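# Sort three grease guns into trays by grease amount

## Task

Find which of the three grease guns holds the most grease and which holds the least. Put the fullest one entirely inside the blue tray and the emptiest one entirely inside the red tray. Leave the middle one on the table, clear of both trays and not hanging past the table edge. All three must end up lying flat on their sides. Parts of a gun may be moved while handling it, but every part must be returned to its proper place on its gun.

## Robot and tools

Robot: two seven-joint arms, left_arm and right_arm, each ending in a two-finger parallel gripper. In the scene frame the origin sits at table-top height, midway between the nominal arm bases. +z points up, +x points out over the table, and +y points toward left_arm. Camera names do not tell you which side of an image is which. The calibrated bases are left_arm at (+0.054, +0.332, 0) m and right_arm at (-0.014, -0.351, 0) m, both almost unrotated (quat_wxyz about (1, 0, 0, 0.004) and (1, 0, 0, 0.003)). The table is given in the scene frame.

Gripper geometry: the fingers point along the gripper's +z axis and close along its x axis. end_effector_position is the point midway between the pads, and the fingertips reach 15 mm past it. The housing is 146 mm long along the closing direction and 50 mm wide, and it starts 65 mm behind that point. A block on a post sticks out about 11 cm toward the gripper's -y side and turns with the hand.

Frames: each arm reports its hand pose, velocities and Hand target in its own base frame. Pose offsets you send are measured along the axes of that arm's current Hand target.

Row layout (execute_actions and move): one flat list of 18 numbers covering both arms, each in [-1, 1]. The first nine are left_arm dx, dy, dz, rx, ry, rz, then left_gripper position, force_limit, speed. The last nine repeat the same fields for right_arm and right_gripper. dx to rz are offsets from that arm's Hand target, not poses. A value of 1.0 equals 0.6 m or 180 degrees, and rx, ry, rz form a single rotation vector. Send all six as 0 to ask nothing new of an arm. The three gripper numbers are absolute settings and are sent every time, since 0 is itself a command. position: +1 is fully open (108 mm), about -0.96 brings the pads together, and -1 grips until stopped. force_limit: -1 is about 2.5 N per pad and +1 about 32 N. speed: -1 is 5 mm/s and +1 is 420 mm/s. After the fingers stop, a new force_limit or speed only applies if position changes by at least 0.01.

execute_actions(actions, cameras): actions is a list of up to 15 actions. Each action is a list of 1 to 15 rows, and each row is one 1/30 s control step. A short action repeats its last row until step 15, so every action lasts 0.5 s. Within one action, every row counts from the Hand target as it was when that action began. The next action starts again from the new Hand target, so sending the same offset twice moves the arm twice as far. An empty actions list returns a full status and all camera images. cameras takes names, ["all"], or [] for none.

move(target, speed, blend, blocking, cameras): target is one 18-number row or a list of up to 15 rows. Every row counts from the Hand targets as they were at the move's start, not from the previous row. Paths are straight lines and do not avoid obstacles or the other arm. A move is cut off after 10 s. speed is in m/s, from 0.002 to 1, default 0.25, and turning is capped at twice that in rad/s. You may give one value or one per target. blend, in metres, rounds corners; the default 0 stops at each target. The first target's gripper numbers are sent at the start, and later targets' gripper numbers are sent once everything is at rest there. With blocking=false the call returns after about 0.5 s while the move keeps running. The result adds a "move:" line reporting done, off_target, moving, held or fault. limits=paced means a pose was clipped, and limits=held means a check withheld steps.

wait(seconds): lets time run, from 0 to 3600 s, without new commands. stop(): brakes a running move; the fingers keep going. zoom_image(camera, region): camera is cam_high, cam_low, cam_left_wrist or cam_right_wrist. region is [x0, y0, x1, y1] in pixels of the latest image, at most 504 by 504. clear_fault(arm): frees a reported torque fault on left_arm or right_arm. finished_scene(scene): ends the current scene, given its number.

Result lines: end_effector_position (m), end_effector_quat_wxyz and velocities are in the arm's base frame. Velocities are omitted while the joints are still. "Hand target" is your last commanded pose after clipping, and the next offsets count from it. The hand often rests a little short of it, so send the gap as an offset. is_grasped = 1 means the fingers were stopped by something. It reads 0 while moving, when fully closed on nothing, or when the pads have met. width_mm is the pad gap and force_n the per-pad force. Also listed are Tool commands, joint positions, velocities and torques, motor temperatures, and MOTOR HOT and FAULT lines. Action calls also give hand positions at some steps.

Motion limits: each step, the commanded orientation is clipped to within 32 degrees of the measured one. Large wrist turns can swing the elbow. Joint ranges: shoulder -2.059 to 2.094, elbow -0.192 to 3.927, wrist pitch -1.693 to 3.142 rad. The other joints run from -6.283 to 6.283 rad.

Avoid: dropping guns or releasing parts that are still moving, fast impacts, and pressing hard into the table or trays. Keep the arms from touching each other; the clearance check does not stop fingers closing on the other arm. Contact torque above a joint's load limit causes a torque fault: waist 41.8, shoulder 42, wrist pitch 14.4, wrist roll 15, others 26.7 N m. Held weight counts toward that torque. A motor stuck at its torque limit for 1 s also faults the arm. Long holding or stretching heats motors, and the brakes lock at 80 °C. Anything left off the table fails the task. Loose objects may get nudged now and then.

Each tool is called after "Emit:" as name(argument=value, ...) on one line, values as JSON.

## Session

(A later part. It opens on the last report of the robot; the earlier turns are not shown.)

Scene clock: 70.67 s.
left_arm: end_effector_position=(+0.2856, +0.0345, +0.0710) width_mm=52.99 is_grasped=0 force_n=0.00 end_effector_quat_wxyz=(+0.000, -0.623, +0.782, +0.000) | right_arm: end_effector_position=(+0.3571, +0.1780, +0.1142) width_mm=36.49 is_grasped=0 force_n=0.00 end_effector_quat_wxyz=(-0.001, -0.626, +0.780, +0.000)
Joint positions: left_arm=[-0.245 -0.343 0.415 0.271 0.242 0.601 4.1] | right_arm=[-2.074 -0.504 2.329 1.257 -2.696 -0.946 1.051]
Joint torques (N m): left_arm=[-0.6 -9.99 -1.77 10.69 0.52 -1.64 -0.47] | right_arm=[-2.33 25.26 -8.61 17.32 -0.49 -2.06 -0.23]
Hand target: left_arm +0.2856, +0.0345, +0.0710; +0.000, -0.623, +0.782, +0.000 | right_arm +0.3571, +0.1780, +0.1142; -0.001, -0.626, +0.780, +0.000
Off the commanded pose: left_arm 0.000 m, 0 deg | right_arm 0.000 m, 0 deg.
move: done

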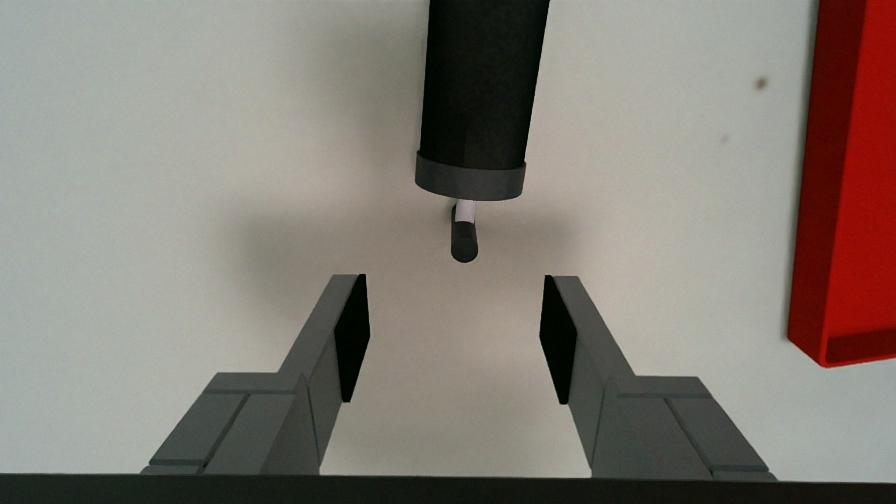

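Emit:
move(target=[[0.004,0.006,0.078,0,0,0.01,0,0.3,0,0,0,0,0,0,0,-0.3,0.2,-0.2],[0.004,0.006,0.078,0,0,0.01,-1,0.3,-0.5,0,0,0,0,0,0,-0.3,0.2,-0.2]], cameras=["cam_left_wrist"], speed=0.2)

Emit:
execute_actions(actions=[[[0,-0.1,0,0,0,0,-1,0.3,-0.5,0,0,0,0,0,0,-0.3,0.2,-0.2]]], cameras=["cam_left_wrist"])

Scene clock: 72.97 s.
left_arm: end_effector_position=(+0.2815, +0.0330, +0.0242) width_mm=0.00 is_grasped=0 force_n=39.50 end_effector_quat_wxyz=(+0.000, -0.611, +0.792, +0.000) | right_arm: end_effector_position=(+0.3571, +0.1780, +0.1142) width_mm=36.49 is_grasped=0 force_n=0.00 end_effector_quat_wxyz=(-0.001, -0.626, +0.780, +0.000)
Joint positions: left_arm=[-0.292 -0.147 0.456 0.234 0.179 0.372 4.177] | right_arm=[-2.074 -0.504 2.329 1.257 -2.696 -0.946 1.051]
Joint torques (N m): left_arm=[-0.59 -13.14 -0.51 8.86 -0.52 -1.58 0.34] | right_arm=[-2.43 25.06 -8.58 17.51 -0.49 -1.96 -0.38]
Hand target: left_arm +0.2815, +0.0330, +0.0242; +0.000, -0.611, +0.792, +0.000 | right_arm +0.3571, +0.1780, +0.1142; -0.001, -0.626, +0.780, +0.000
Off the commanded pose: left_arm 0.000 m, 0 deg | right_arm 0.000 m, 0 deg.
move: done

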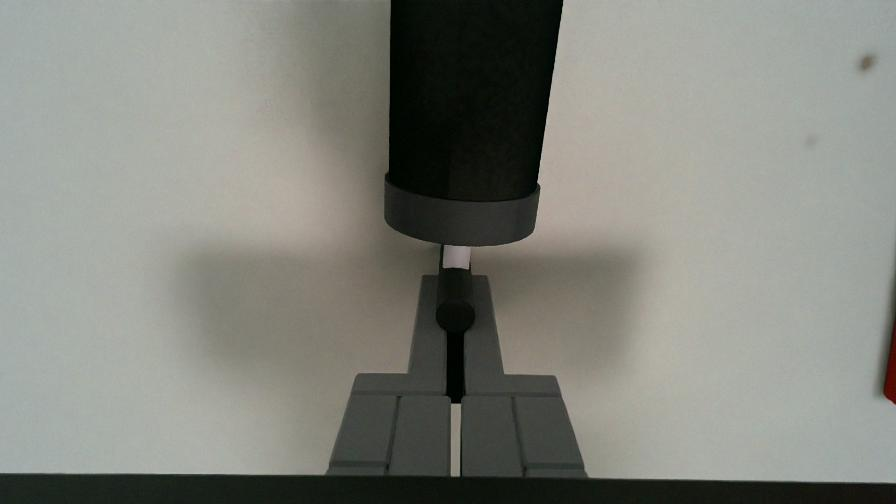

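Scene clock: 73.73 s.
left_arm: end_effector_position=(+0.3395, +0.0177, +0.0242) width_mm=0.00 is_grasped=0 force_n=39.57 end_effector_quat_wxyz=(+0.000, -0.611, +0.792, +0.000) | right_arm: end_effector_position=(+0.3571, +0.1780, +0.1142) width_mm=36.49 is_grasped=0 force_n=0.00 end_effector_quat_wxyz=(-0.001, -0.626, +0.780, +0.000)
Joint positions: left_arm=[-0.373 0.03 0.418 0.423 -0.032 0.396 4.259] | right_arm=[-2.074 -0.504 2.329 1.257 -2.696 -0.946 1.051]
Joint torques (N m): left_arm=[1.16 -17.58 -0.3 9.77 -0.7 -1.49 0.31] | right_arm=[-2.16 25.24 -8.63 17.32 -0.47 -2.06 -0.16]
Hand target: left_arm +0.3396, +0.0177, +0.0242; +0.000, -0.611, +0.792, +0.000 | right_arm +0.3571, +0.1780, +0.1142; -0.001, -0.626, +0.780, +0.000
Off the commanded pose: left_arm 0.000 m, 0 deg | right_arm 0.000 m, 0 deg.
Step readings (end_effector_position of left_arm | right_arm):
0: (+0.2815, +0.0330, +0.0242) | (+0.3571, +0.1780, +0.1142)
1: (+0.2816, +0.0329, +0.0243) | (+0.3571, +0.1780, +0.1142)
2: (+0.2836, +0.0323, +0.0246) | (+0.3571, +0.1780, +0.1142)
4: (+0.3025, +0.0258, +0.0287) | (+0.3571, +0.1780, +0.1142)
8: (+0.3319, +0.0163, +0.0293) | (+0.3571, +0.1780, +0.1142)
15: (+0.3393, +0.0176, +0.0244) | (+0.3571, +0.1780, +0.1142)

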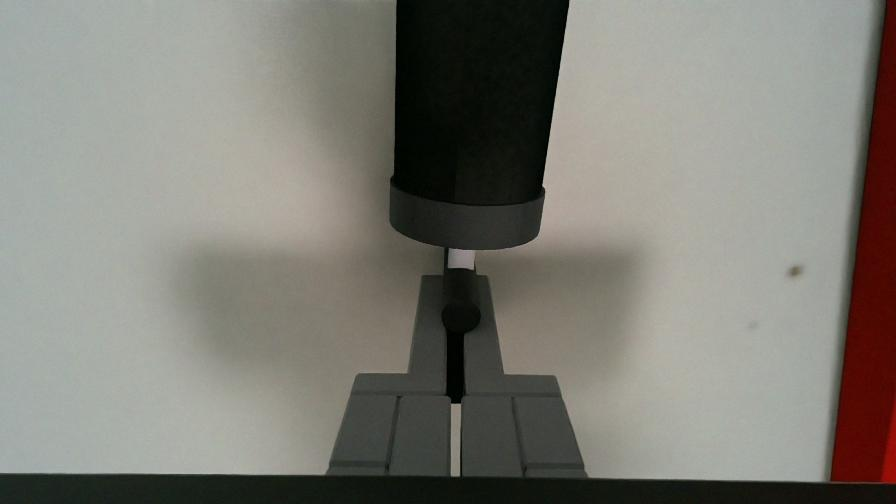

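Emit:
execute_actions(actions=[[[0,-0.08,0,0,0,0,-1,0.3,-0.5,0,0,0,0,0,0,-0.3,0.2,-0.2]]], cameras=["cam_left_wrist"])

Emit:
zoom_image(camera="cam_left_wrist", region=[340, 150, 600, 360])

Scene clock: 75.43 s.
left_arm: end_effector_position=(+0.3860, +0.0055, +0.0242) width_mm=0.00 is_grasped=0 force_n=39.56 end_effector_quat_wxyz=(+0.000, -0.611, +0.792, +0.000) | right_arm: end_effector_position=(+0.3571, +0.1780, +0.1142) width_mm=36.49 is_grasped=0 force_n=0.00 end_effector_quat_wxyz=(-0.001, -0.626, +0.780, +0.000)
Joint positions: left_arm=[-0.385 0.157 0.38 0.586 -0.136 0.443 4.298] | right_arm=[-2.074 -0.504 2.329 1.257 -2.696 -0.946 1.051]
Joint torques (N m): left_arm=[1.13 -21.91 0.34 10.02 -0.63 -1.46 0.39] | right_arm=[-2.18 25.76 -8.52 17.43 -0.66 -2.22 -0.06]
Hand target: left_arm +0.3860, +0.0055, +0.0242; +0.000, -0.611, +0.792, +0.000 | right_arm +0.3571, +0.1780, +0.1142; -0.001, -0.626, +0.780, +0.000
Off the commanded pose: left_arm 0.000 m, 0 deg | right_arm 0.000 m, 0 deg.
Step readings (end_effector_position of left_arm | right_arm):
0: (+0.3396, +0.0177, +0.0242) | (+0.3571, +0.1780, +0.1142)
1: (+0.3396, +0.0177, +0.0242) | (+0.3571, +0.1780, +0.1142)
2: (+0.3411, +0.0173, +0.0245) | (+0.3571, +0.1780, +0.1142)
4: (+0.3568, +0.0123, +0.0266) | (+0.3571, +0.1780, +0.1142)
8: (+0.3810, +0.0049, +0.0263) | (+0.3571, +0.1780, +0.1142)
15: (+0.3858, +0.0055, +0.0242) | (+0.3571, +0.1780, +0.1142)

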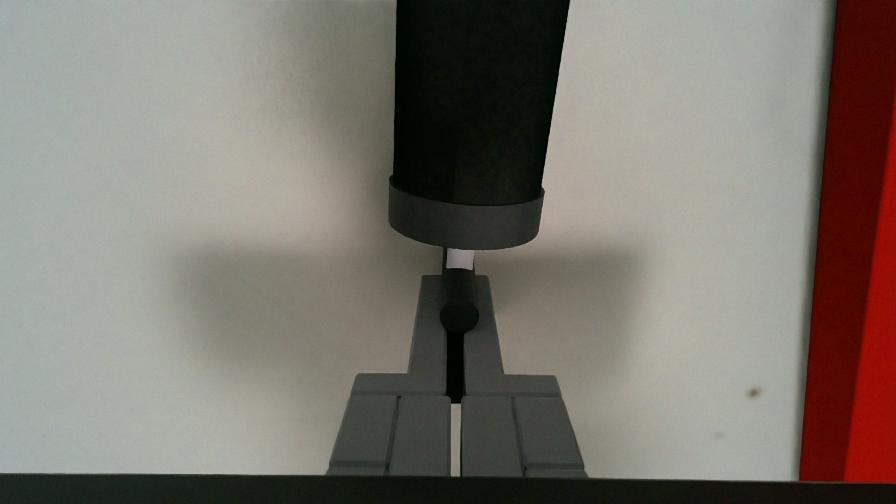

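Scaled by 1.938 from the camera's image (finer frame: 1280x720).

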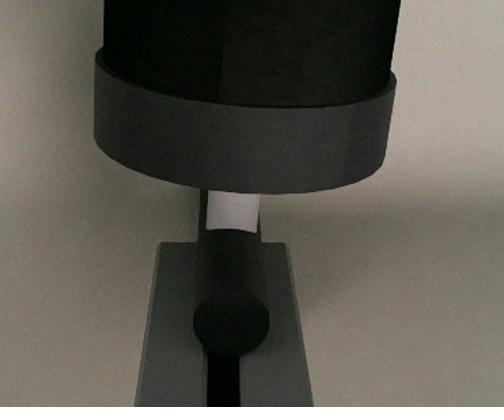

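Emit:
move(target=[[0,0.02,-0.2,0,0,0,0.1,0.3,0,0.2,0,0,0,0,0,-0.3,0.2,-0.2],[0.556,-0.353,-0.2,0,0,-0.016,0.1,0.3,0,0.3,0,0,0,0,0,-0.3,0.2,-0.2]], blend=[0.03,0], speed=0.35, cameras=["cam_left_wrist"])

Scene clock: 78.53 s.
left_arm: end_effector_position=(+0.5060, -0.3710, +0.1442) width_mm=58.49 is_grasped=0 force_n=0.00 end_effector_quat_wxyz=(+0.000, -0.630, +0.776, +0.000) | right_arm: end_effector_position=(+0.3182, +0.0022, +0.1144) width_mm=36.49 is_grasped=0 force_n=0.00 end_effector_quat_wxyz=(-0.001, -0.626, +0.780, +0.000)
Joint positions: left_arm=[-0.703 0.611 0.095 1.714 -0.061 1.105 3.536] | right_arm=[-2.286 -0.245 2.172 0.933 -2.864 -0.813 0.709]
Joint torques (N m): left_arm=[1.2 -42.15 0.39 13.71 -0.15 -1.21 -0.45] | right_arm=[-2.53 15.89 -5.34 17.44 -0.27 -1.89 -0.32]
Hand target: left_arm +0.5060, -0.3710, +0.1442; +0.000, -0.630, +0.776, +0.000 | right_arm +0.3182, +0.0023, +0.1144; -0.001, -0.626, +0.780, +0.000
Off the commanded pose: left_arm 0.000 m, 0 deg | right_arm 0.000 m, 0 deg.
move: done

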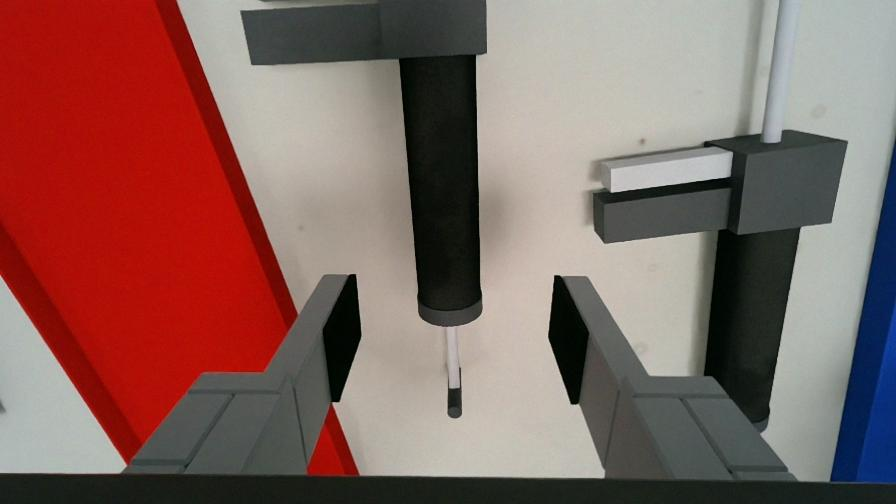

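Emit:
move(target=[[-0.01,-0.035,0.197,0,0,0,0.1,0.3,0,0,0,0,0,0,0,-0.3,0.2,-0.2],[-0.01,-0.035,0.197,0,0,0,-1,0.7,-0.2,0,0,0,0,0,0,-0.3,0.2,-0.2],[-0.01,-0.035,0.12,0,0,0,-1,0.7,-0.2,0,0,0,0,0,0,-0.3,0.2,-0.2],[-0.01,0.21,0.12,0,0,0,-1,0.7,-0.2,0,0,0,0,0,0,-0.3,0.2,-0.2],[-0.01,0.21,0.195,0,0,0,-1,0.7,-0.2,0,0,0,0,0,0,-0.3,0.2,-0.2],[-0.01,0.21,0.195,0,0,0,0.1,0.3,0,0,0,0,0,0,0,-0.3,0.2,-0.2]], speed=[0.3,0.3,0.2,0.25,0.15,0.2], cameras=["cam_left_wrist"])

Emit:
move(target=[[0,0,-0.15,0,0,0,0.1,0.3,0,0,0,0,0,0,0,-0.3,0.2,-0.2],[0,0.28,-0.15,0,0,0,-1,0.3,0,0,0,0,0,0,0,-0.3,0.2,-0.2]], speed=0.3, cameras=["cam_left_wrist"])

Scene clock: 83.87 s.
left_arm: end_effector_position=(+0.3839, -0.3393, +0.0273) width_mm=58.49 is_grasped=0 force_n=0.00 end_effector_quat_wxyz=(+0.000, -0.630, +0.776, +0.000) | right_arm: end_effector_position=(+0.3182, +0.0023, +0.1144) width_mm=36.49 is_grasped=0 force_n=0.00 end_effector_quat_wxyz=(-0.001, -0.626, +0.780, +0.000)
Joint positions: left_arm=[-0.791 0.448 0.069 1.069 -0.052 0.622 3.447] | right_arm=[-2.286 -0.245 2.172 0.933 -2.864 -0.813 0.709]
Joint torques (N m): left_arm=[1.16 -34.14 0.5 10.37 -0.37 -1.16 -0.06] | right_arm=[-2 16.23 -4.82 16.83 -0.02 -2.17 -0.36]
Hand target: left_arm +0.3839, -0.3392, +0.0272; +0.000, -0.630, +0.776, +0.000 | right_arm +0.3182, +0.0023, +0.1144; -0.001, -0.626, +0.780, +0.000
Off the commanded pose: left_arm 0.000 m, 0 deg | right_arm 0.000 m, 0 deg.
move: done

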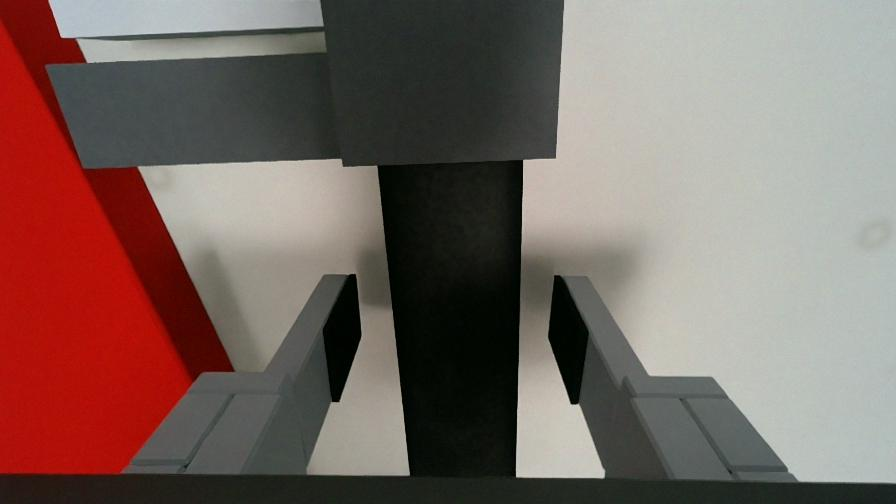

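Scene clock: 86.27 s.
left_arm: end_effector_position=(+0.2195, -0.3047, +0.1173) width_mm=0.00 is_grasped=0 force_n=38.77 end_effector_quat_wxyz=(+0.000, -0.630, +0.776, +0.000) | right_arm: end_effector_position=(+0.3182, +0.0023, +0.1144) width_mm=36.49 is_grasped=0 force_n=0.00 end_effector_quat_wxyz=(-0.001, -0.626, +0.780, +0.000)
Joint positions: left_arm=[-0.923 -0.142 -0.023 0.603 -0.005 0.745 3.191] | right_arm=[-2.286 -0.245 2.172 0.933 -2.864 -0.813 0.709]
Joint torques (N m): left_arm=[-0.71 -22.59 -0.22 11.3 -0.63 -1.21 -0.41] | right_arm=[-2.39 15.91 -5.05 17.05 -0.41 -2.15 -0.22]
Hand target: left_arm +0.2195, -0.3047, +0.1173; +0.000, -0.630, +0.776, +0.000 | right_arm +0.3182, +0.0023, +0.1144; -0.001, -0.626, +0.780, +0.000
Off the commanded pose: left_arm 0.000 m, 0 deg | right_arm 0.000 m, 0 deg.
move: done

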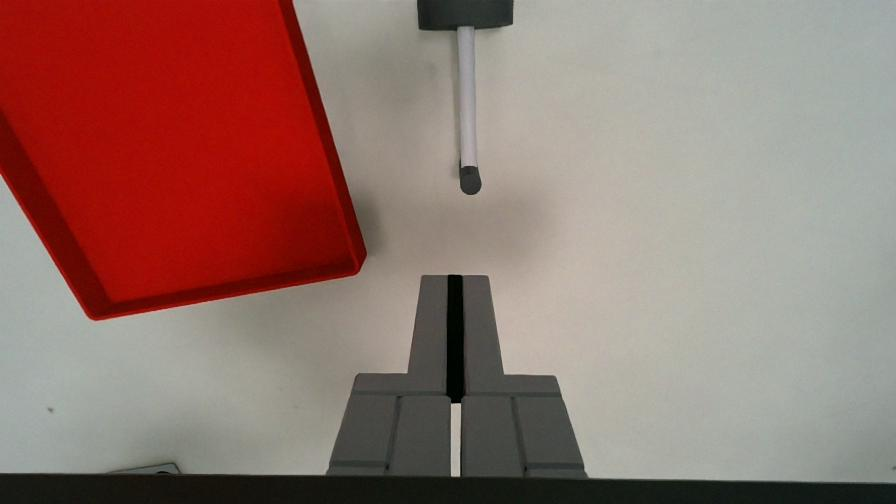

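Emit:
move(target=[[0.01,0.024,0.1,0,0,0,-1,0.3,0,0,0,0,0,0,0,-0.3,0.2,-0.2],[0.01,0.024,0.155,0,0,0,-1,0.3,0,0,0,0,0,0,0,-0.3,0.2,-0.2],[0.01,0.008,0.155,0,0,0,-1,0.3,0,0,0,0,0,0,0,-0.3,0.2,-0.2]], speed=[0.3,0.2,0.05], cameras=["cam_left_wrist"])

Emit:
execute_actions(actions=[[[0,-0.13,0,0,0,0,-1,0.3,-0.5,0,0,0,0,0,0,-0.3,0.2,-0.2]]], cameras=["cam_left_wrist"])

Emit:
execute_actions(actions=[[[0,-0.13,0,0,0,0,-1,0.3,-0.5,0,0,0,0,0,0,-0.3,0.2,-0.2]]], cameras=["cam_left_wrist"])

Scene clock: 88.80 s.
left_arm: end_effector_position=(+0.2135, -0.3096, +0.0243) width_mm=0.00 is_grasped=0 force_n=38.78 end_effector_quat_wxyz=(+0.000, -0.630, +0.776, +0.000) | right_arm: end_effector_position=(+0.3182, +0.0023, +0.1144) width_mm=36.49 is_grasped=0 force_n=0.00 end_effector_quat_wxyz=(-0.001, -0.626, +0.780, +0.000)
Joint positions: left_arm=[-0.93 0.12 -0.035 0.549 0.009 0.429 3.16] | right_arm=[-2.286 -0.245 2.172 0.933 -2.864 -0.813 0.709]
Joint torques (N m): left_arm=[1.29 -22.49 0.3 9.56 -0.66 -1.15 0.34] | right_arm=[-2.44 15.92 -5.04 17.02 0.15 -2.06 -0.32]
Hand target: left_arm +0.2135, -0.3096, +0.0243; +0.000, -0.630, +0.776, +0.000 | right_arm +0.3182, +0.0023, +0.1144; -0.001, -0.626, +0.780, +0.000
Off the commanded pose: left_arm 0.000 m, 0 deg | right_arm 0.000 m, 0 deg.
move: done

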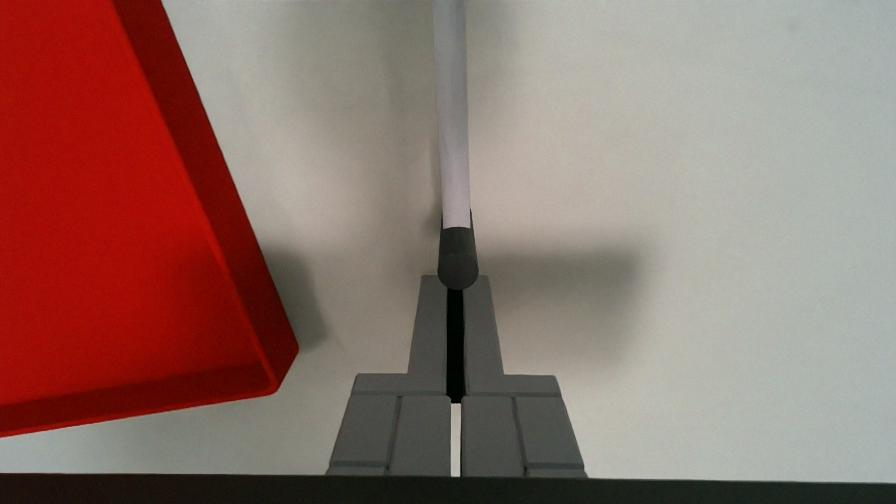

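Scene clock: 89.50 s.
left_arm: end_effector_position=(+0.2899, -0.3256, +0.0243) width_mm=0.00 is_grasped=0 force_n=38.85 end_effector_quat_wxyz=(+0.000, -0.630, +0.776, +0.000) | right_arm: end_effector_position=(+0.3182, +0.0023, +0.1144) width_mm=36.49 is_grasped=0 force_n=0.00 end_effector_quat_wxyz=(-0.001, -0.626, +0.780, +0.000)
Joint positions: left_arm=[-0.856 0.267 0.012 0.766 -0.007 0.5 3.296] | right_arm=[-2.286 -0.245 2.172 0.933 -2.864 -0.813 0.709]
Joint torques (N m): left_arm=[1.71 -27.4 0.12 10.55 -0.64 -1.46 0.41] | right_arm=[-2.2 15.79 -5.01 17.06 -0.26 -2.26 -0.3]
Hand target: left_arm +0.2899, -0.3256, +0.0243; +0.000, -0.630, +0.776, +0.000 | right_arm +0.3182, +0.0023, +0.1144; -0.001, -0.626, +0.780, +0.000
Off the commanded pose: left_arm 0.000 m, 0 deg | right_arm 0.000 m, 0 deg.
Step readings (end_effector_position of left_arm | right_arm):
0: (+0.2135, -0.3096, +0.0243) | (+0.3182, +0.0023, +0.1144)
1: (+0.2136, -0.3096, +0.0243) | (+0.3182, +0.0023, +0.1144)
2: (+0.2161, -0.3099, +0.0246) | (+0.3182, +0.0023, +0.1144)
4: (+0.2387, -0.3124, +0.0270) | (+0.3182, +0.0023, +0.1144)
8: (+0.2829, -0.3193, +0.0279) | (+0.3182, +0.0023, +0.1144)
15: (+0.2897, -0.3255, +0.0243) | (+0.3182, +0.0023, +0.1144)

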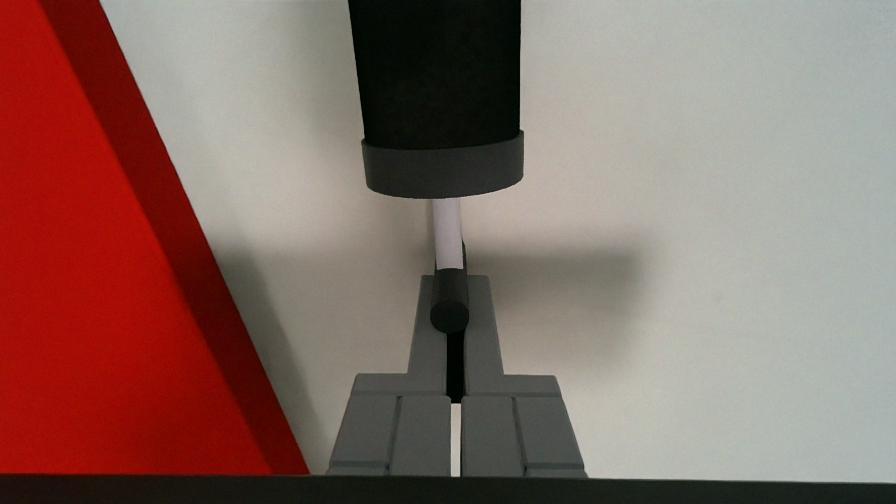

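Scene clock: 90.20 s.
left_arm: end_effector_position=(+0.3662, -0.3417, +0.0242) width_mm=0.00 is_grasped=0 force_n=38.90 end_effector_quat_wxyz=(+0.000, -0.630, +0.776, +0.000) | right_arm: end_effector_position=(+0.3182, +0.0023, +0.1144) width_mm=36.49 is_grasped=0 force_n=0.00 end_effector_quat_wxyz=(-0.001, -0.626, +0.780, +0.000)
Joint positions: left_arm=[-0.791 0.425 0.04 1.02 -0.03 0.596 3.405] | right_arm=[-2.286 -0.245 2.172 0.933 -2.864 -0.813 0.709]
Joint torques (N m): left_arm=[0.98 -33.21 -0.14 10.76 -0.69 -1.25 0.36] | right_arm=[-2.27 15.93 -5.08 17.07 -0.3 -2.24 -0.14]
Hand target: left_arm +0.3662, -0.3417, +0.0242; +0.000, -0.630, +0.776, +0.000 | right_arm +0.3182, +0.0023, +0.1144; -0.001, -0.626, +0.780, +0.000
Off the commanded pose: left_arm 0.000 m, 0 deg | right_arm 0.000 m, 0 deg.
Step readings (end_effector_position of left_arm | right_arm):
0: (+0.2899, -0.3256, +0.0243) | (+0.3182, +0.0023, +0.1144)
1: (+0.2900, -0.3256, +0.0243) | (+0.3182, +0.0023, +0.1144)
2: (+0.2927, -0.3259, +0.0246) | (+0.3182, +0.0023, +0.1144)
4: (+0.3137, -0.3281, +0.0266) | (+0.3182, +0.0023, +0.1144)
8: (+0.3580, -0.3354, +0.0276) | (+0.3182, +0.0023, +0.1144)
15: (+0.3660, -0.3415, +0.0243) | (+0.3182, +0.0023, +0.1144)

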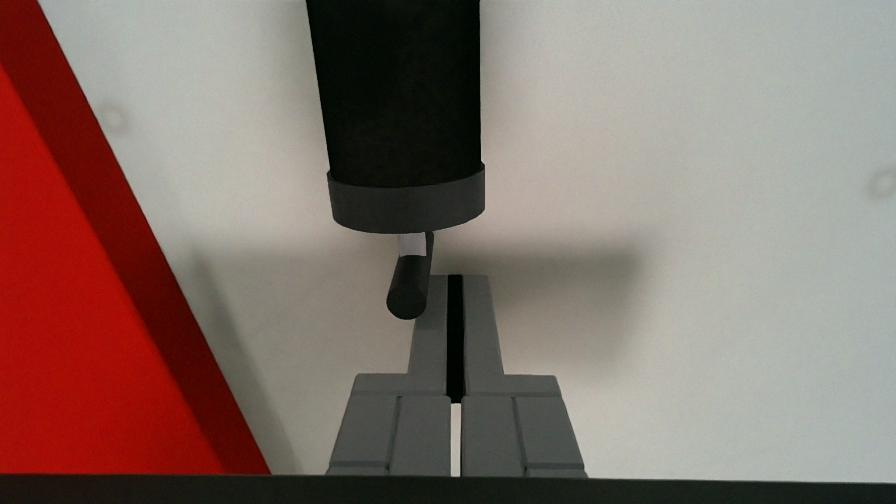

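Emit:
move(target=[[0,0.03,0,0,0,0,-1,0.3,-0.5,0,0,0,0,0,0,-0.3,0.2,-0.2],[-0.02,0.03,0,0,0,0,-1,0.3,-0.5,0,0,0,0,0,0,-0.3,0.2,-0.2]], speed=0.15)

Emit:
execute_actions(actions=[[[0,-0.09,0,0,0,0,-1,0.3,-0.5,0,0,0,0,0,0,-0.3,0.2,-0.2]]], cameras=["cam_high","cam_left_wrist"])

Scene clock: 94.03 s.
left_arm: end_effector_position=(+0.3511, -0.3262, +0.0242) width_mm=0.00 is_grasped=0 force_n=38.90 end_effector_quat_wxyz=(+0.000, -0.630, +0.776, +0.000) | right_arm: end_effector_position=(+0.3182, +0.0023, +0.1144) width_mm=36.49 is_grasped=0 force_n=0.00 end_effector_quat_wxyz=(-0.001, -0.626, +0.780, +0.000)
Joint positions: left_arm=[-0.791 0.372 0.041 0.933 -0.029 0.562 3.406] | right_arm=[-2.286 -0.245 2.172 0.933 -2.864 -0.813 0.709]
Joint torques (N m): left_arm=[1.31 -35.26 0.64 9.92 -0.62 -1.59 0.48] | right_arm=[-1.73 16.14 -5.04 17.17 -0.15 -2.21 -0.13]
Hand target: left_arm +0.3511, -0.3262, +0.0242; +0.000, -0.630, +0.776, +0.000 | right_arm +0.3182, +0.0023, +0.1144; -0.001, -0.626, +0.780, +0.000
Off the commanded pose: left_arm 0.000 m, 0 deg | right_arm 0.000 m, 0 deg.
move: done

Scene clock: 94.73 s.
left_arm: end_effector_position=(+0.4039, -0.3373, +0.0242) width_mm=0.00 is_grasped=0 force_n=38.55 end_effector_quat_wxyz=(+0.000, -0.630, +0.776, +0.000) | right_arm: end_effector_position=(+0.3182, +0.0023, +0.1144) width_mm=36.49 is_grasped=0 force_n=0.00 end_effector_quat_wxyz=(-0.001, -0.626, +0.780, +0.000)
Joint positions: left_arm=[-0.748 0.489 0.054 1.127 -0.043 0.639 3.468] | right_arm=[-2.286 -0.245 2.172 0.933 -2.864 -0.813 0.709]
Joint torques (N m): left_arm=[1.75 -35.3 0.58 11.58 -0.49 -1.53 0.37] | right_arm=[-1.92 15.72 -5.01 16.96 -0.18 -2.12 -0.04]
Hand target: left_arm +0.4039, -0.3373, +0.0242; +0.000, -0.630, +0.776, +0.000 | right_arm +0.3182, +0.0023, +0.1144; -0.001, -0.626, +0.780, +0.000
Off the commanded pose: left_arm 0.000 m, 0 deg | right_arm 0.000 m, 0 deg.
Step readings (end_effector_position of left_arm | right_arm):
0: (+0.3511, -0.3262, +0.0242) | (+0.3182, +0.0023, +0.1144)
1: (+0.3512, -0.3263, +0.0243) | (+0.3182, +0.0023, +0.1144)
2: (+0.3530, -0.3266, +0.0244) | (+0.3182, +0.0023, +0.1144)
4: (+0.3707, -0.3293, +0.0256) | (+0.3182, +0.0023, +0.1144)
8: (+0.3991, -0.3344, +0.0256) | (+0.3182, +0.0023, +0.1144)
15: (+0.4038, -0.3373, +0.0242) | (+0.3182, +0.0023, +0.1144)

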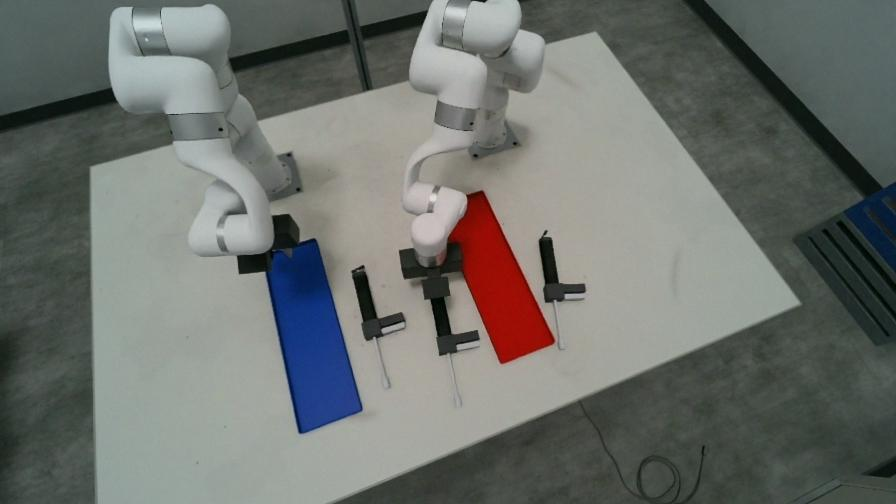

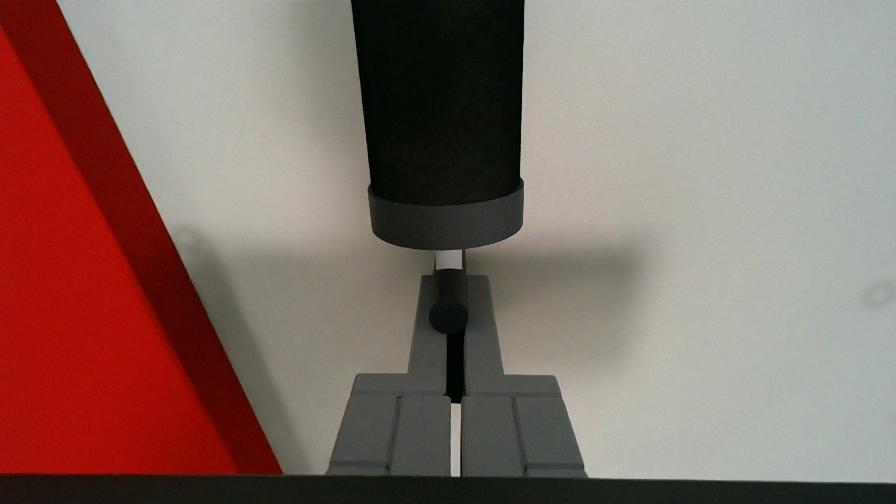

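Emit:
move(target=[[0,0.2,-0.25,0,0,0,-1,0.3,-0.5,0,0,-0.06,0,0,0,0.15,0.5,-0.2],[-0.35,0.25,-0.3,0,0,0,-1,0.3,-0.5,-0.25,-0.1,-0.06,0,0,0,0.15,0.5,-0.2],[-0.35,0.25,-0.3,0,0,0,-1,0.3,-0.5,-0.615,-0.348,-0.06,0,0,0,0.15,0.5,-0.2]], speed=0.25, blend=[0.04,0.04,0], cameras=["cam_right_wrist","cam_left_wrist"])

Scene clock: 100.13 s.
left_arm: end_effector_position=(+0.3003, -0.1010, +0.2042) width_mm=0.00 is_grasped=0 force_n=38.62 end_effector_quat_wxyz=(+0.000, -0.630, +0.776, +0.000) | right_arm: end_effector_position=(+0.6009, +0.3170, +0.1496) width_mm=61.25 is_grasped=0 force_n=0.00 end_effector_quat_wxyz=(+0.228, -0.609, +0.759, -0.043)
Joint positions: left_arm=[-0.607 -0.526 0.258 0.564 0.145 1.081 3.682] | right_arm=[-2.537 -1.218 2.335 2.707 -2.301 -1.151 1.28]
Joint torques (N m): left_arm=[1.22 -13.32 -1.36 13.12 1.28 -1.24 0.32] | right_arm=[1.63 41.43 -6.18 17.31 0.5 -0.87 -0.41]
Hand target: left_arm +0.3003, -0.1010, +0.2042; +0.000, -0.630, +0.776, +0.000 | right_arm +0.6018, +0.3175, +0.1498; -0.001, -0.626, +0.780, +0.000
Off the commanded pose: left_arm 0.000 m, 0 deg | right_arm 0.001 m, 27 deg.
elbow stopped short (right arm): the move would have taken joint 4 (elbow) straighter than the controller allows.
move: off_target (right_arm)
Images, in order (width x height): cam_left_wrist 896x504, cam_right_wrist 896x504.

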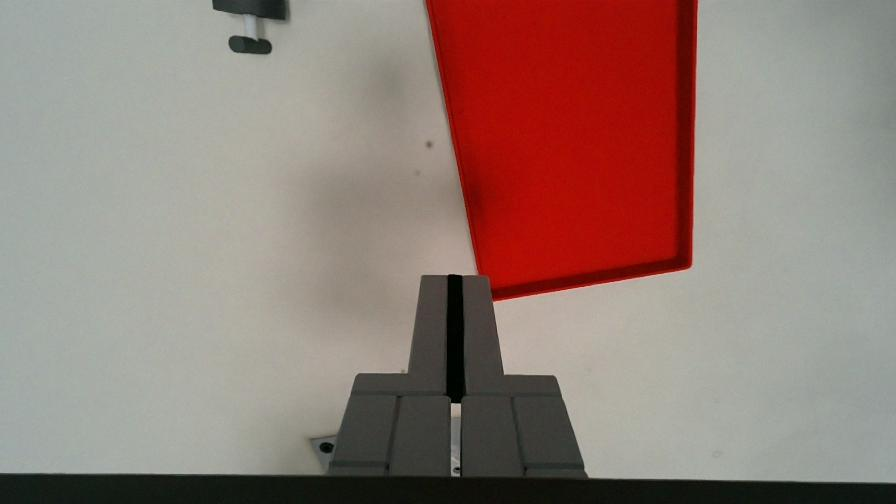

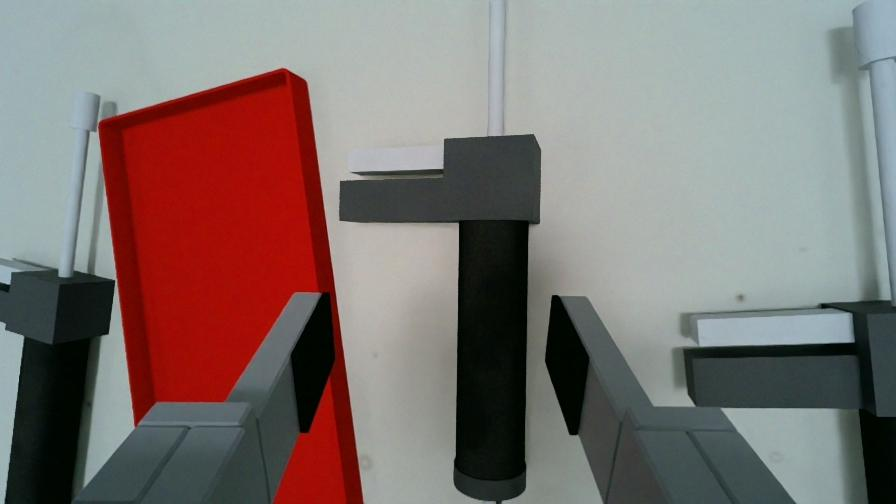

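Emit:
move(target=[[0,0,0,0,0,0,0.15,0.5,-0.2,0.615,0.348,0,0,0,0,0.15,0.5,-0.2],[0.348,-0.46,0.14,0,0,0,0.15,0.5,0.2,0.7,0.348,0,0,0,0,0.15,0.5,-0.2],[0.348,-0.46,0.297,0,0,0,0.15,0.5,0.2,0.7,0.348,0,0,0,0,0.15,0.5,-0.2]], speed=[0.3,0.3,0.15], blend=[0.03,0.03,0], cameras=["cam_left_wrist","cam_right_wrist"])

Scene clock: 106.97 s.
left_arm: end_effector_position=(+0.5275, -0.3620, +0.0260) width_mm=61.25 is_grasped=0 force_n=0.00 end_effector_quat_wxyz=(+0.000, -0.630, +0.776, +0.000) | right_arm: end_effector_position=(+0.3072, -0.0475, +0.1505) width_mm=61.25 is_grasped=0 force_n=0.00 end_effector_quat_wxyz=(-0.001, -0.626, +0.780, +0.000)
Joint positions: left_arm=[-0.71 0.821 0.146 1.704 -0.137 0.894 3.61] | right_arm=[-2.257 -0.149 2.017 0.951 -2.971 -0.895 0.66]
Joint torques (N m): left_arm=[1.29 -44.73 1.39 12.76 -0.69 -1.64 0.4] | right_arm=[-2.33 9.78 -3.29 19.97 0.13 -2.36 -0.25]
Hand target: left_arm +0.5275, -0.3620, +0.0260; +0.000, -0.630, +0.776, +0.000 | right_arm +0.3072, -0.0475, +0.1505; -0.001, -0.626, +0.780, +0.000
Off the commanded pose: left_arm 0.000 m, 0 deg | right_arm 0.000 m, 0 deg.
move: done; blend cut to 0 m at target 1, 0 m at target 2

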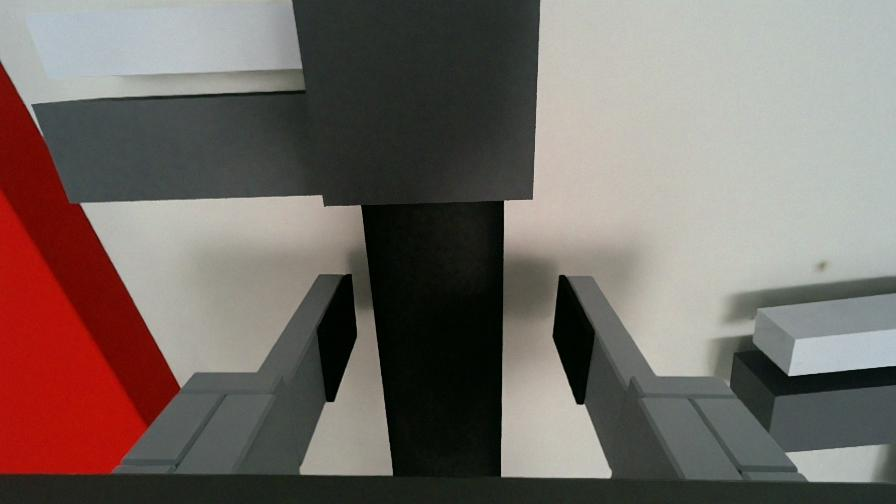

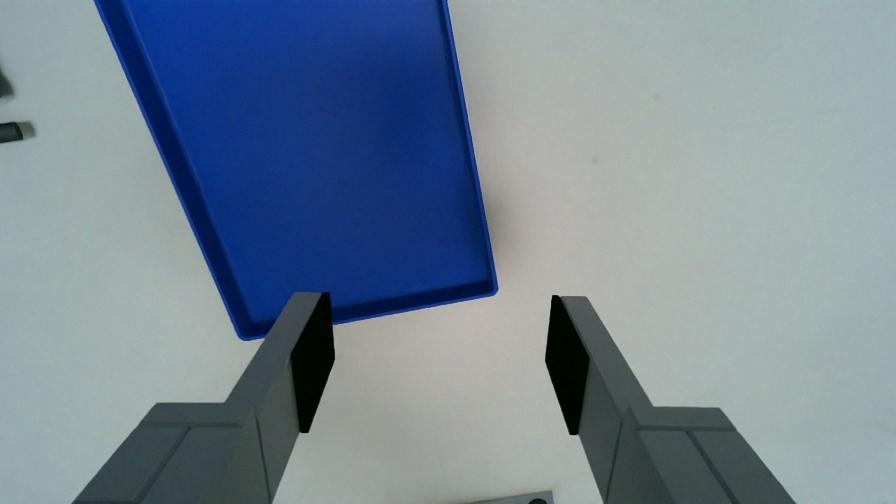

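Emit:
move(target=[[0,0,0,0,0,0,-1,0.7,-0.3,0,0,0,0,0,0,0.15,0.5,-0.2],[0,0,-0.08,0,0,0,-1,0.7,-0.3,0,0,0,0,0,0,0.15,0.5,-0.2],[0.075,0.215,-0.08,0,0,0,-1,0.7,-0.3,0,0,0,0,0,0,0.15,0.5,-0.2],[0.075,0.215,0,0,0,0,-1,0.7,-0.3,0,0,0,0,0,0,0.15,0.5,-0.2],[0.075,0.215,0.001,0,0,0,0.15,0.5,0,0,0,0,0,0,0,0.15,0.5,-0.2]], speed=[0.15,0.15,0.2,0.12,0.12], blend=[0,0.02,0.01,0,0], cameras=["cam_left_wrist","cam_high"])

Scene clock: 112.03 s.
left_arm: end_effector_position=(+0.3920, -0.3796, +0.0254) width_mm=61.25 is_grasped=0 force_n=0.00 end_effector_quat_wxyz=(+0.000, -0.630, +0.776, +0.000) | right_arm: end_effector_position=(+0.3072, -0.0475, +0.1505) width_mm=61.25 is_grasped=0 force_n=0.00 end_effector_quat_wxyz=(-0.001, -0.626, +0.780, +0.000)
Joint positions: left_arm=[-0.883 0.54 0.121 1.214 -0.099 0.679 3.432] | right_arm=[-2.257 -0.149 2.017 0.951 -2.971 -0.895 0.66]
Joint torques (N m): left_arm=[0.77 -36.9 0.97 10.66 -0.48 -1.26 0.17] | right_arm=[-1.71 9.6 -3.53 20.22 0.24 -2.43 -0.35]
Hand target: left_arm +0.3920, -0.3796, +0.0254; +0.000, -0.630, +0.776, +0.000 | right_arm +0.3072, -0.0475, +0.1505; -0.001, -0.626, +0.780, +0.000
Off the commanded pose: left_arm 0.000 m, 0 deg | right_arm 0.000 m, 0 deg.
move: done
Images, in order (width x height): cam_high 896x504, cam_left_wrist 896x504.

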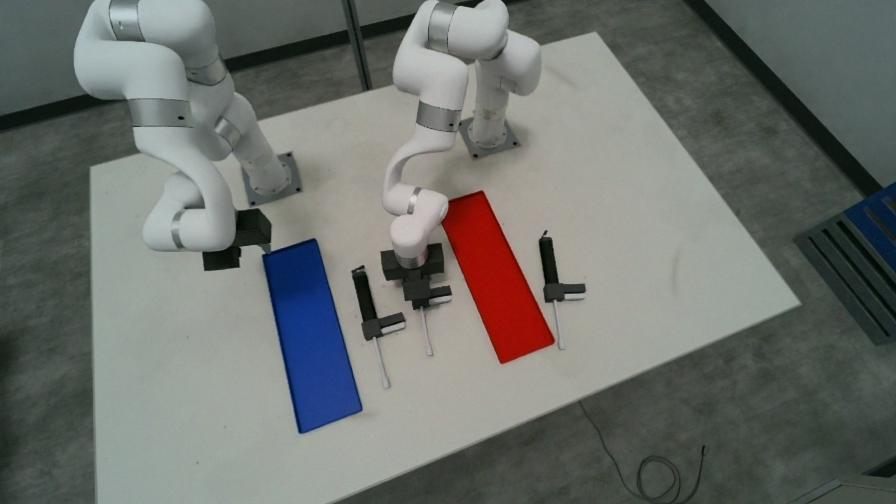

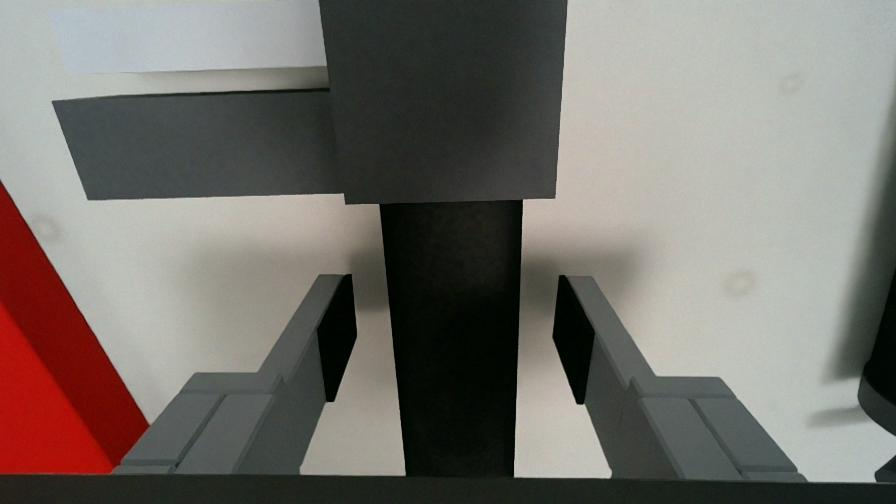

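Emit:
move(target=[[0,0,-0.15,0,0,0,0.15,0.5,0,0,0,0,0,0,0,0.15,0.5,-0.2],[-0.4,0.2,-0.3,0,0,0,0.15,0.5,0,-0.2,-0.05,0,0,0,0,0.15,0.5,-0.2],[-0.4,0.2,-0.3,0,0,0,0.15,0.5,0,-0.628,-0.13,0.04,0,0,0,0.15,0.5,-0.2],[-0.4,0.2,-0.3,0,0,0,0.15,0.5,0,-0.628,-0.13,0.2075,0,0,0,0.15,0.5,-0.2]], speed=[0.25,0.35,0.3,0.15], blend=[0.04,0.04,0.01,0], cameras=["cam_right_wrist"])

Scene clock: 116.10 s.
left_arm: end_effector_position=(+0.3239, -0.1200, +0.2054) width_mm=61.25 is_grasped=0 force_n=0.00 end_effector_quat_wxyz=(+0.000, -0.630, +0.776, +0.000) | right_arm: end_effector_position=(+0.4646, +0.3035, +0.0255) width_mm=61.25 is_grasped=0 force_n=0.00 end_effector_quat_wxyz=(-0.001, -0.626, +0.780, +0.000)
Joint positions: left_arm=[-0.695 -0.422 0.314 0.65 0.145 1.058 3.654] | right_arm=[-2.304 -1.21 2.41 2.226 -2.417 -1.229 1.244]
Joint torques (N m): left_arm=[1.16 -15.98 -1.42 12.93 1.18 -1.19 0.37] | right_arm=[-2.33 39.56 -9.65 17.65 0.43 -1.87 0.3]
Hand target: left_arm +0.3239, -0.1200, +0.2054; +0.000, -0.630, +0.776, +0.000 | right_arm +0.4646, +0.3034, +0.0255; -0.001, -0.626, +0.780, +0.000
Off the commanded pose: left_arm 0.000 m, 0 deg | right_arm 0.000 m, 0 deg.
move: done

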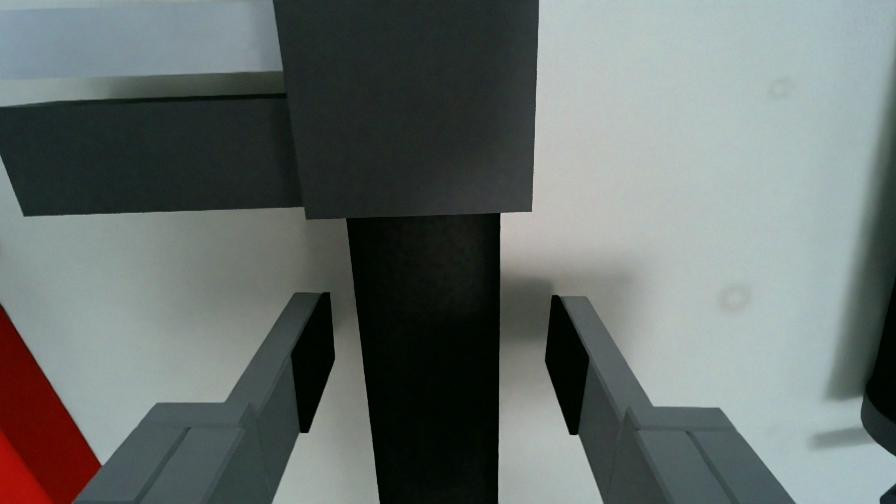

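Emit:
move(target=[[0,0,0,0,0,0,0.15,0.5,0,0,0,0,0,0,0,-1,0.7,-0.3],[0,0,0,0,0,0,0.15,0.5,0,0,0,-0.2,0,0,0,-1,0.7,-0.3],[0,0,0,0,0,0,0.15,0.5,0,0.548,-0.05,-0.2,0,0,-0.056,-1,0.7,-0.3],[0,0,0,0,0,0,0.15,0.5,0,0.548,-0.05,-0.06,0,0,-0.056,-1,0.7,-0.3]], speed=[0.15,0.2,0.25,0.15], blend=[0,0.03,0.01,0], cameras=["cam_right_wrist","cam_high"])

Scene clock: 120.13 s.
left_arm: end_effector_position=(+0.3239, -0.1200, +0.2054) width_mm=61.25 is_grasped=0 force_n=0.00 end_effector_quat_wxyz=(+0.000, -0.630, +0.776, +0.000) | right_arm: end_effector_position=(+0.4229, -0.0240, +0.0618) width_mm=35.61 is_grasped=1 force_n=36.37 end_effector_quat_wxyz=(+0.001, +0.692, -0.722, +0.000)
Joint positions: left_arm=[-0.695 -0.422 0.314 0.65 0.145 1.058 3.654] | right_arm=[-2.667 -0.669 2.374 1.323 -2.559 -0.896 0.264]
Joint torques (N m): left_arm=[1.31 -15.98 -1.53 13.08 1.1 -1.25 0.32] | right_arm=[-2.24 29.5 -10.71 19.94 0.68 -2.36 -0.34]
Hand target: left_arm +0.3239, -0.1200, +0.2054; +0.000, -0.630, +0.776, +0.000 | right_arm +0.4229, -0.0240, +0.0618; +0.001, +0.692, -0.722, +0.000
Off the commanded pose: left_arm 0.000 m, 0 deg | right_arm 0.000 m, 0 deg.
move: done
Images, in order (width x height): cam_high 896x504, cam_right_wrist 896x504.

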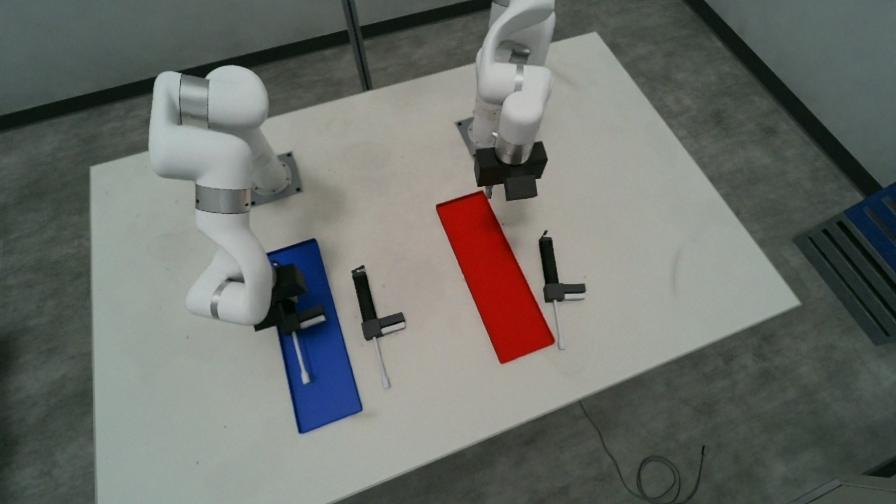

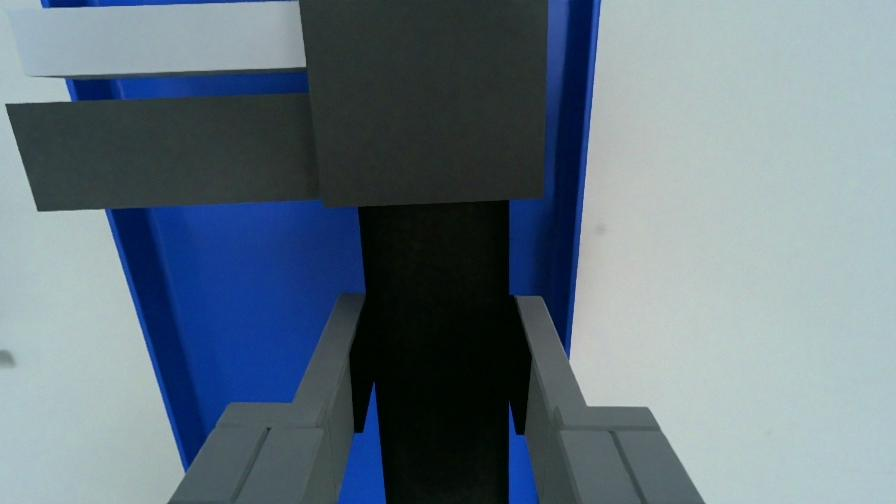

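Emit:
move(target=[[0,0,0,0,0,0,0.15,0.5,0,0,0,0.05,0,0,0,-1,0.7,-0.3],[0,0,0,0,0,0,0.15,0.5,0,0,0,0.0495,0,0,0,0.0,0.5,-0.2],[0,0,0,0,0,0,0.15,0.5,0,0,0.01,-0.1,0,0,0,0.0,0.5,-0.2],[0,0,0,0,0,0,0.15,0.5,0,0.1,0.25,-0.23,0,0,0,0.0,0.5,-0.2]], speed=[0.12,0.12,0.2,0.25], blend=[0,0,0.03,0], cameras=["cam_right_wrist","cam_high"])

Scene clock: 124.67 s.
left_arm: end_effector_position=(+0.3239, -0.1200, +0.2054) width_mm=61.25 is_grasped=0 force_n=0.00 end_effector_quat_wxyz=(+0.000, -0.630, +0.776, +0.000) | right_arm: end_effector_position=(+0.2708, -0.0776, +0.2001) width_mm=52.99 is_grasped=0 force_n=0.00 end_effector_quat_wxyz=(+0.001, +0.692, -0.722, +0.000)
Joint positions: left_arm=[-0.695 -0.422 0.314 0.65 0.145 1.058 3.654] | right_arm=[-2.348 0.17 2.177 0.92 -3.306 -1.025 0.749]
Joint torques (N m): left_arm=[1.04 -15.97 -1.52 12.97 1.17 -1.32 0.3] | right_arm=[-2.25 7.58 4.16 19.24 -0.77 -1.82 0.4]
Hand target: left_arm +0.3239, -0.1200, +0.2054; +0.000, -0.630, +0.776, +0.000 | right_arm +0.2708, -0.0776, +0.2001; +0.001, +0.692, -0.722, +0.000
Off the commanded pose: left_arm 0.000 m, 0 deg | right_arm 0.000 m, 0 deg.
move: done
Images, in order (width x height): cam_high 896x504, cam_right_wrist 896x504.

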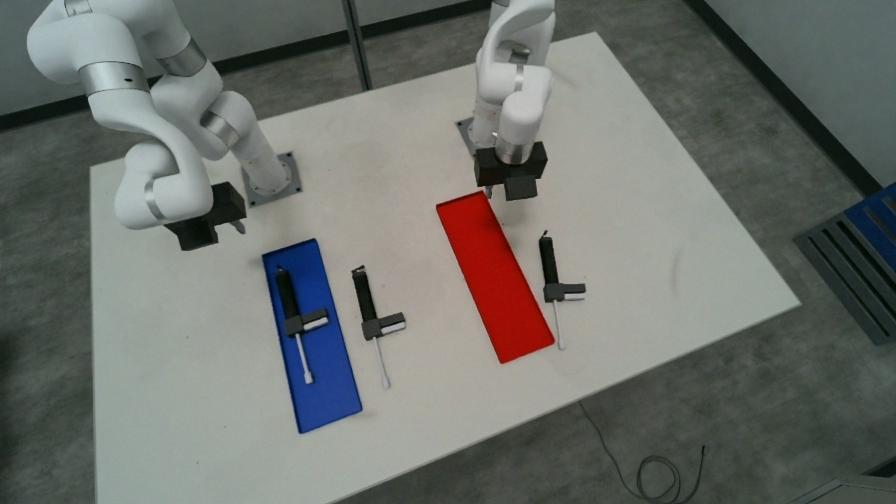

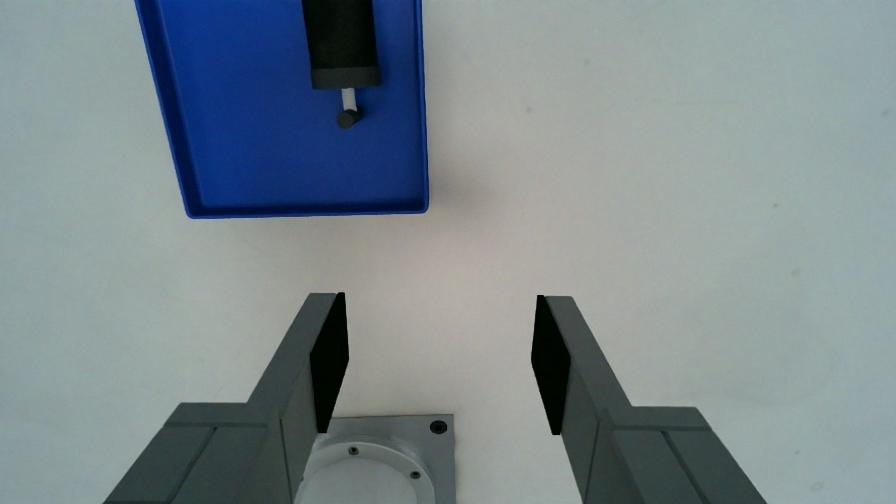

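Emit:
zoom_image(camera="cam_high", region=[240, 220, 440, 400])

Emit:
zoom_image(camera="cam_high", region=[500, 210, 640, 336])

Scaled by 2.520 from the camera's image (finer frame: 1280x720).

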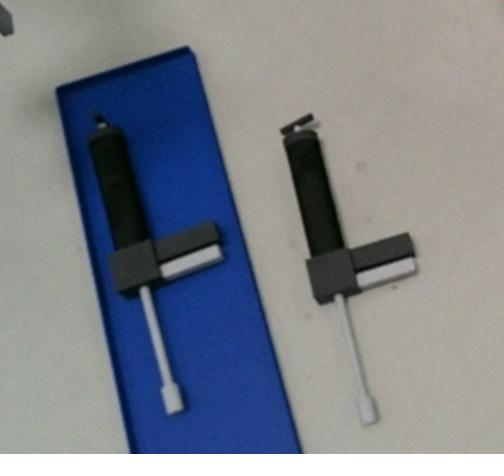

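Scaled by 3.600 from the camera's image (finer frame: 1280x720).

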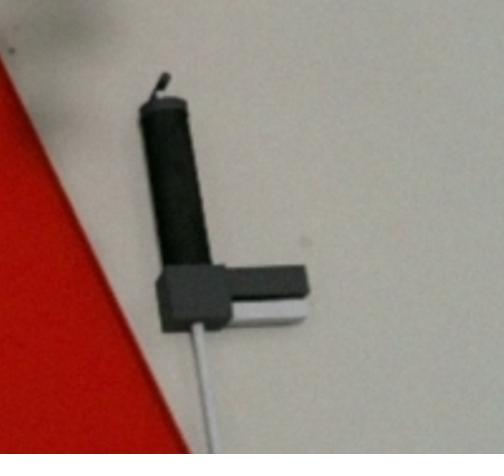

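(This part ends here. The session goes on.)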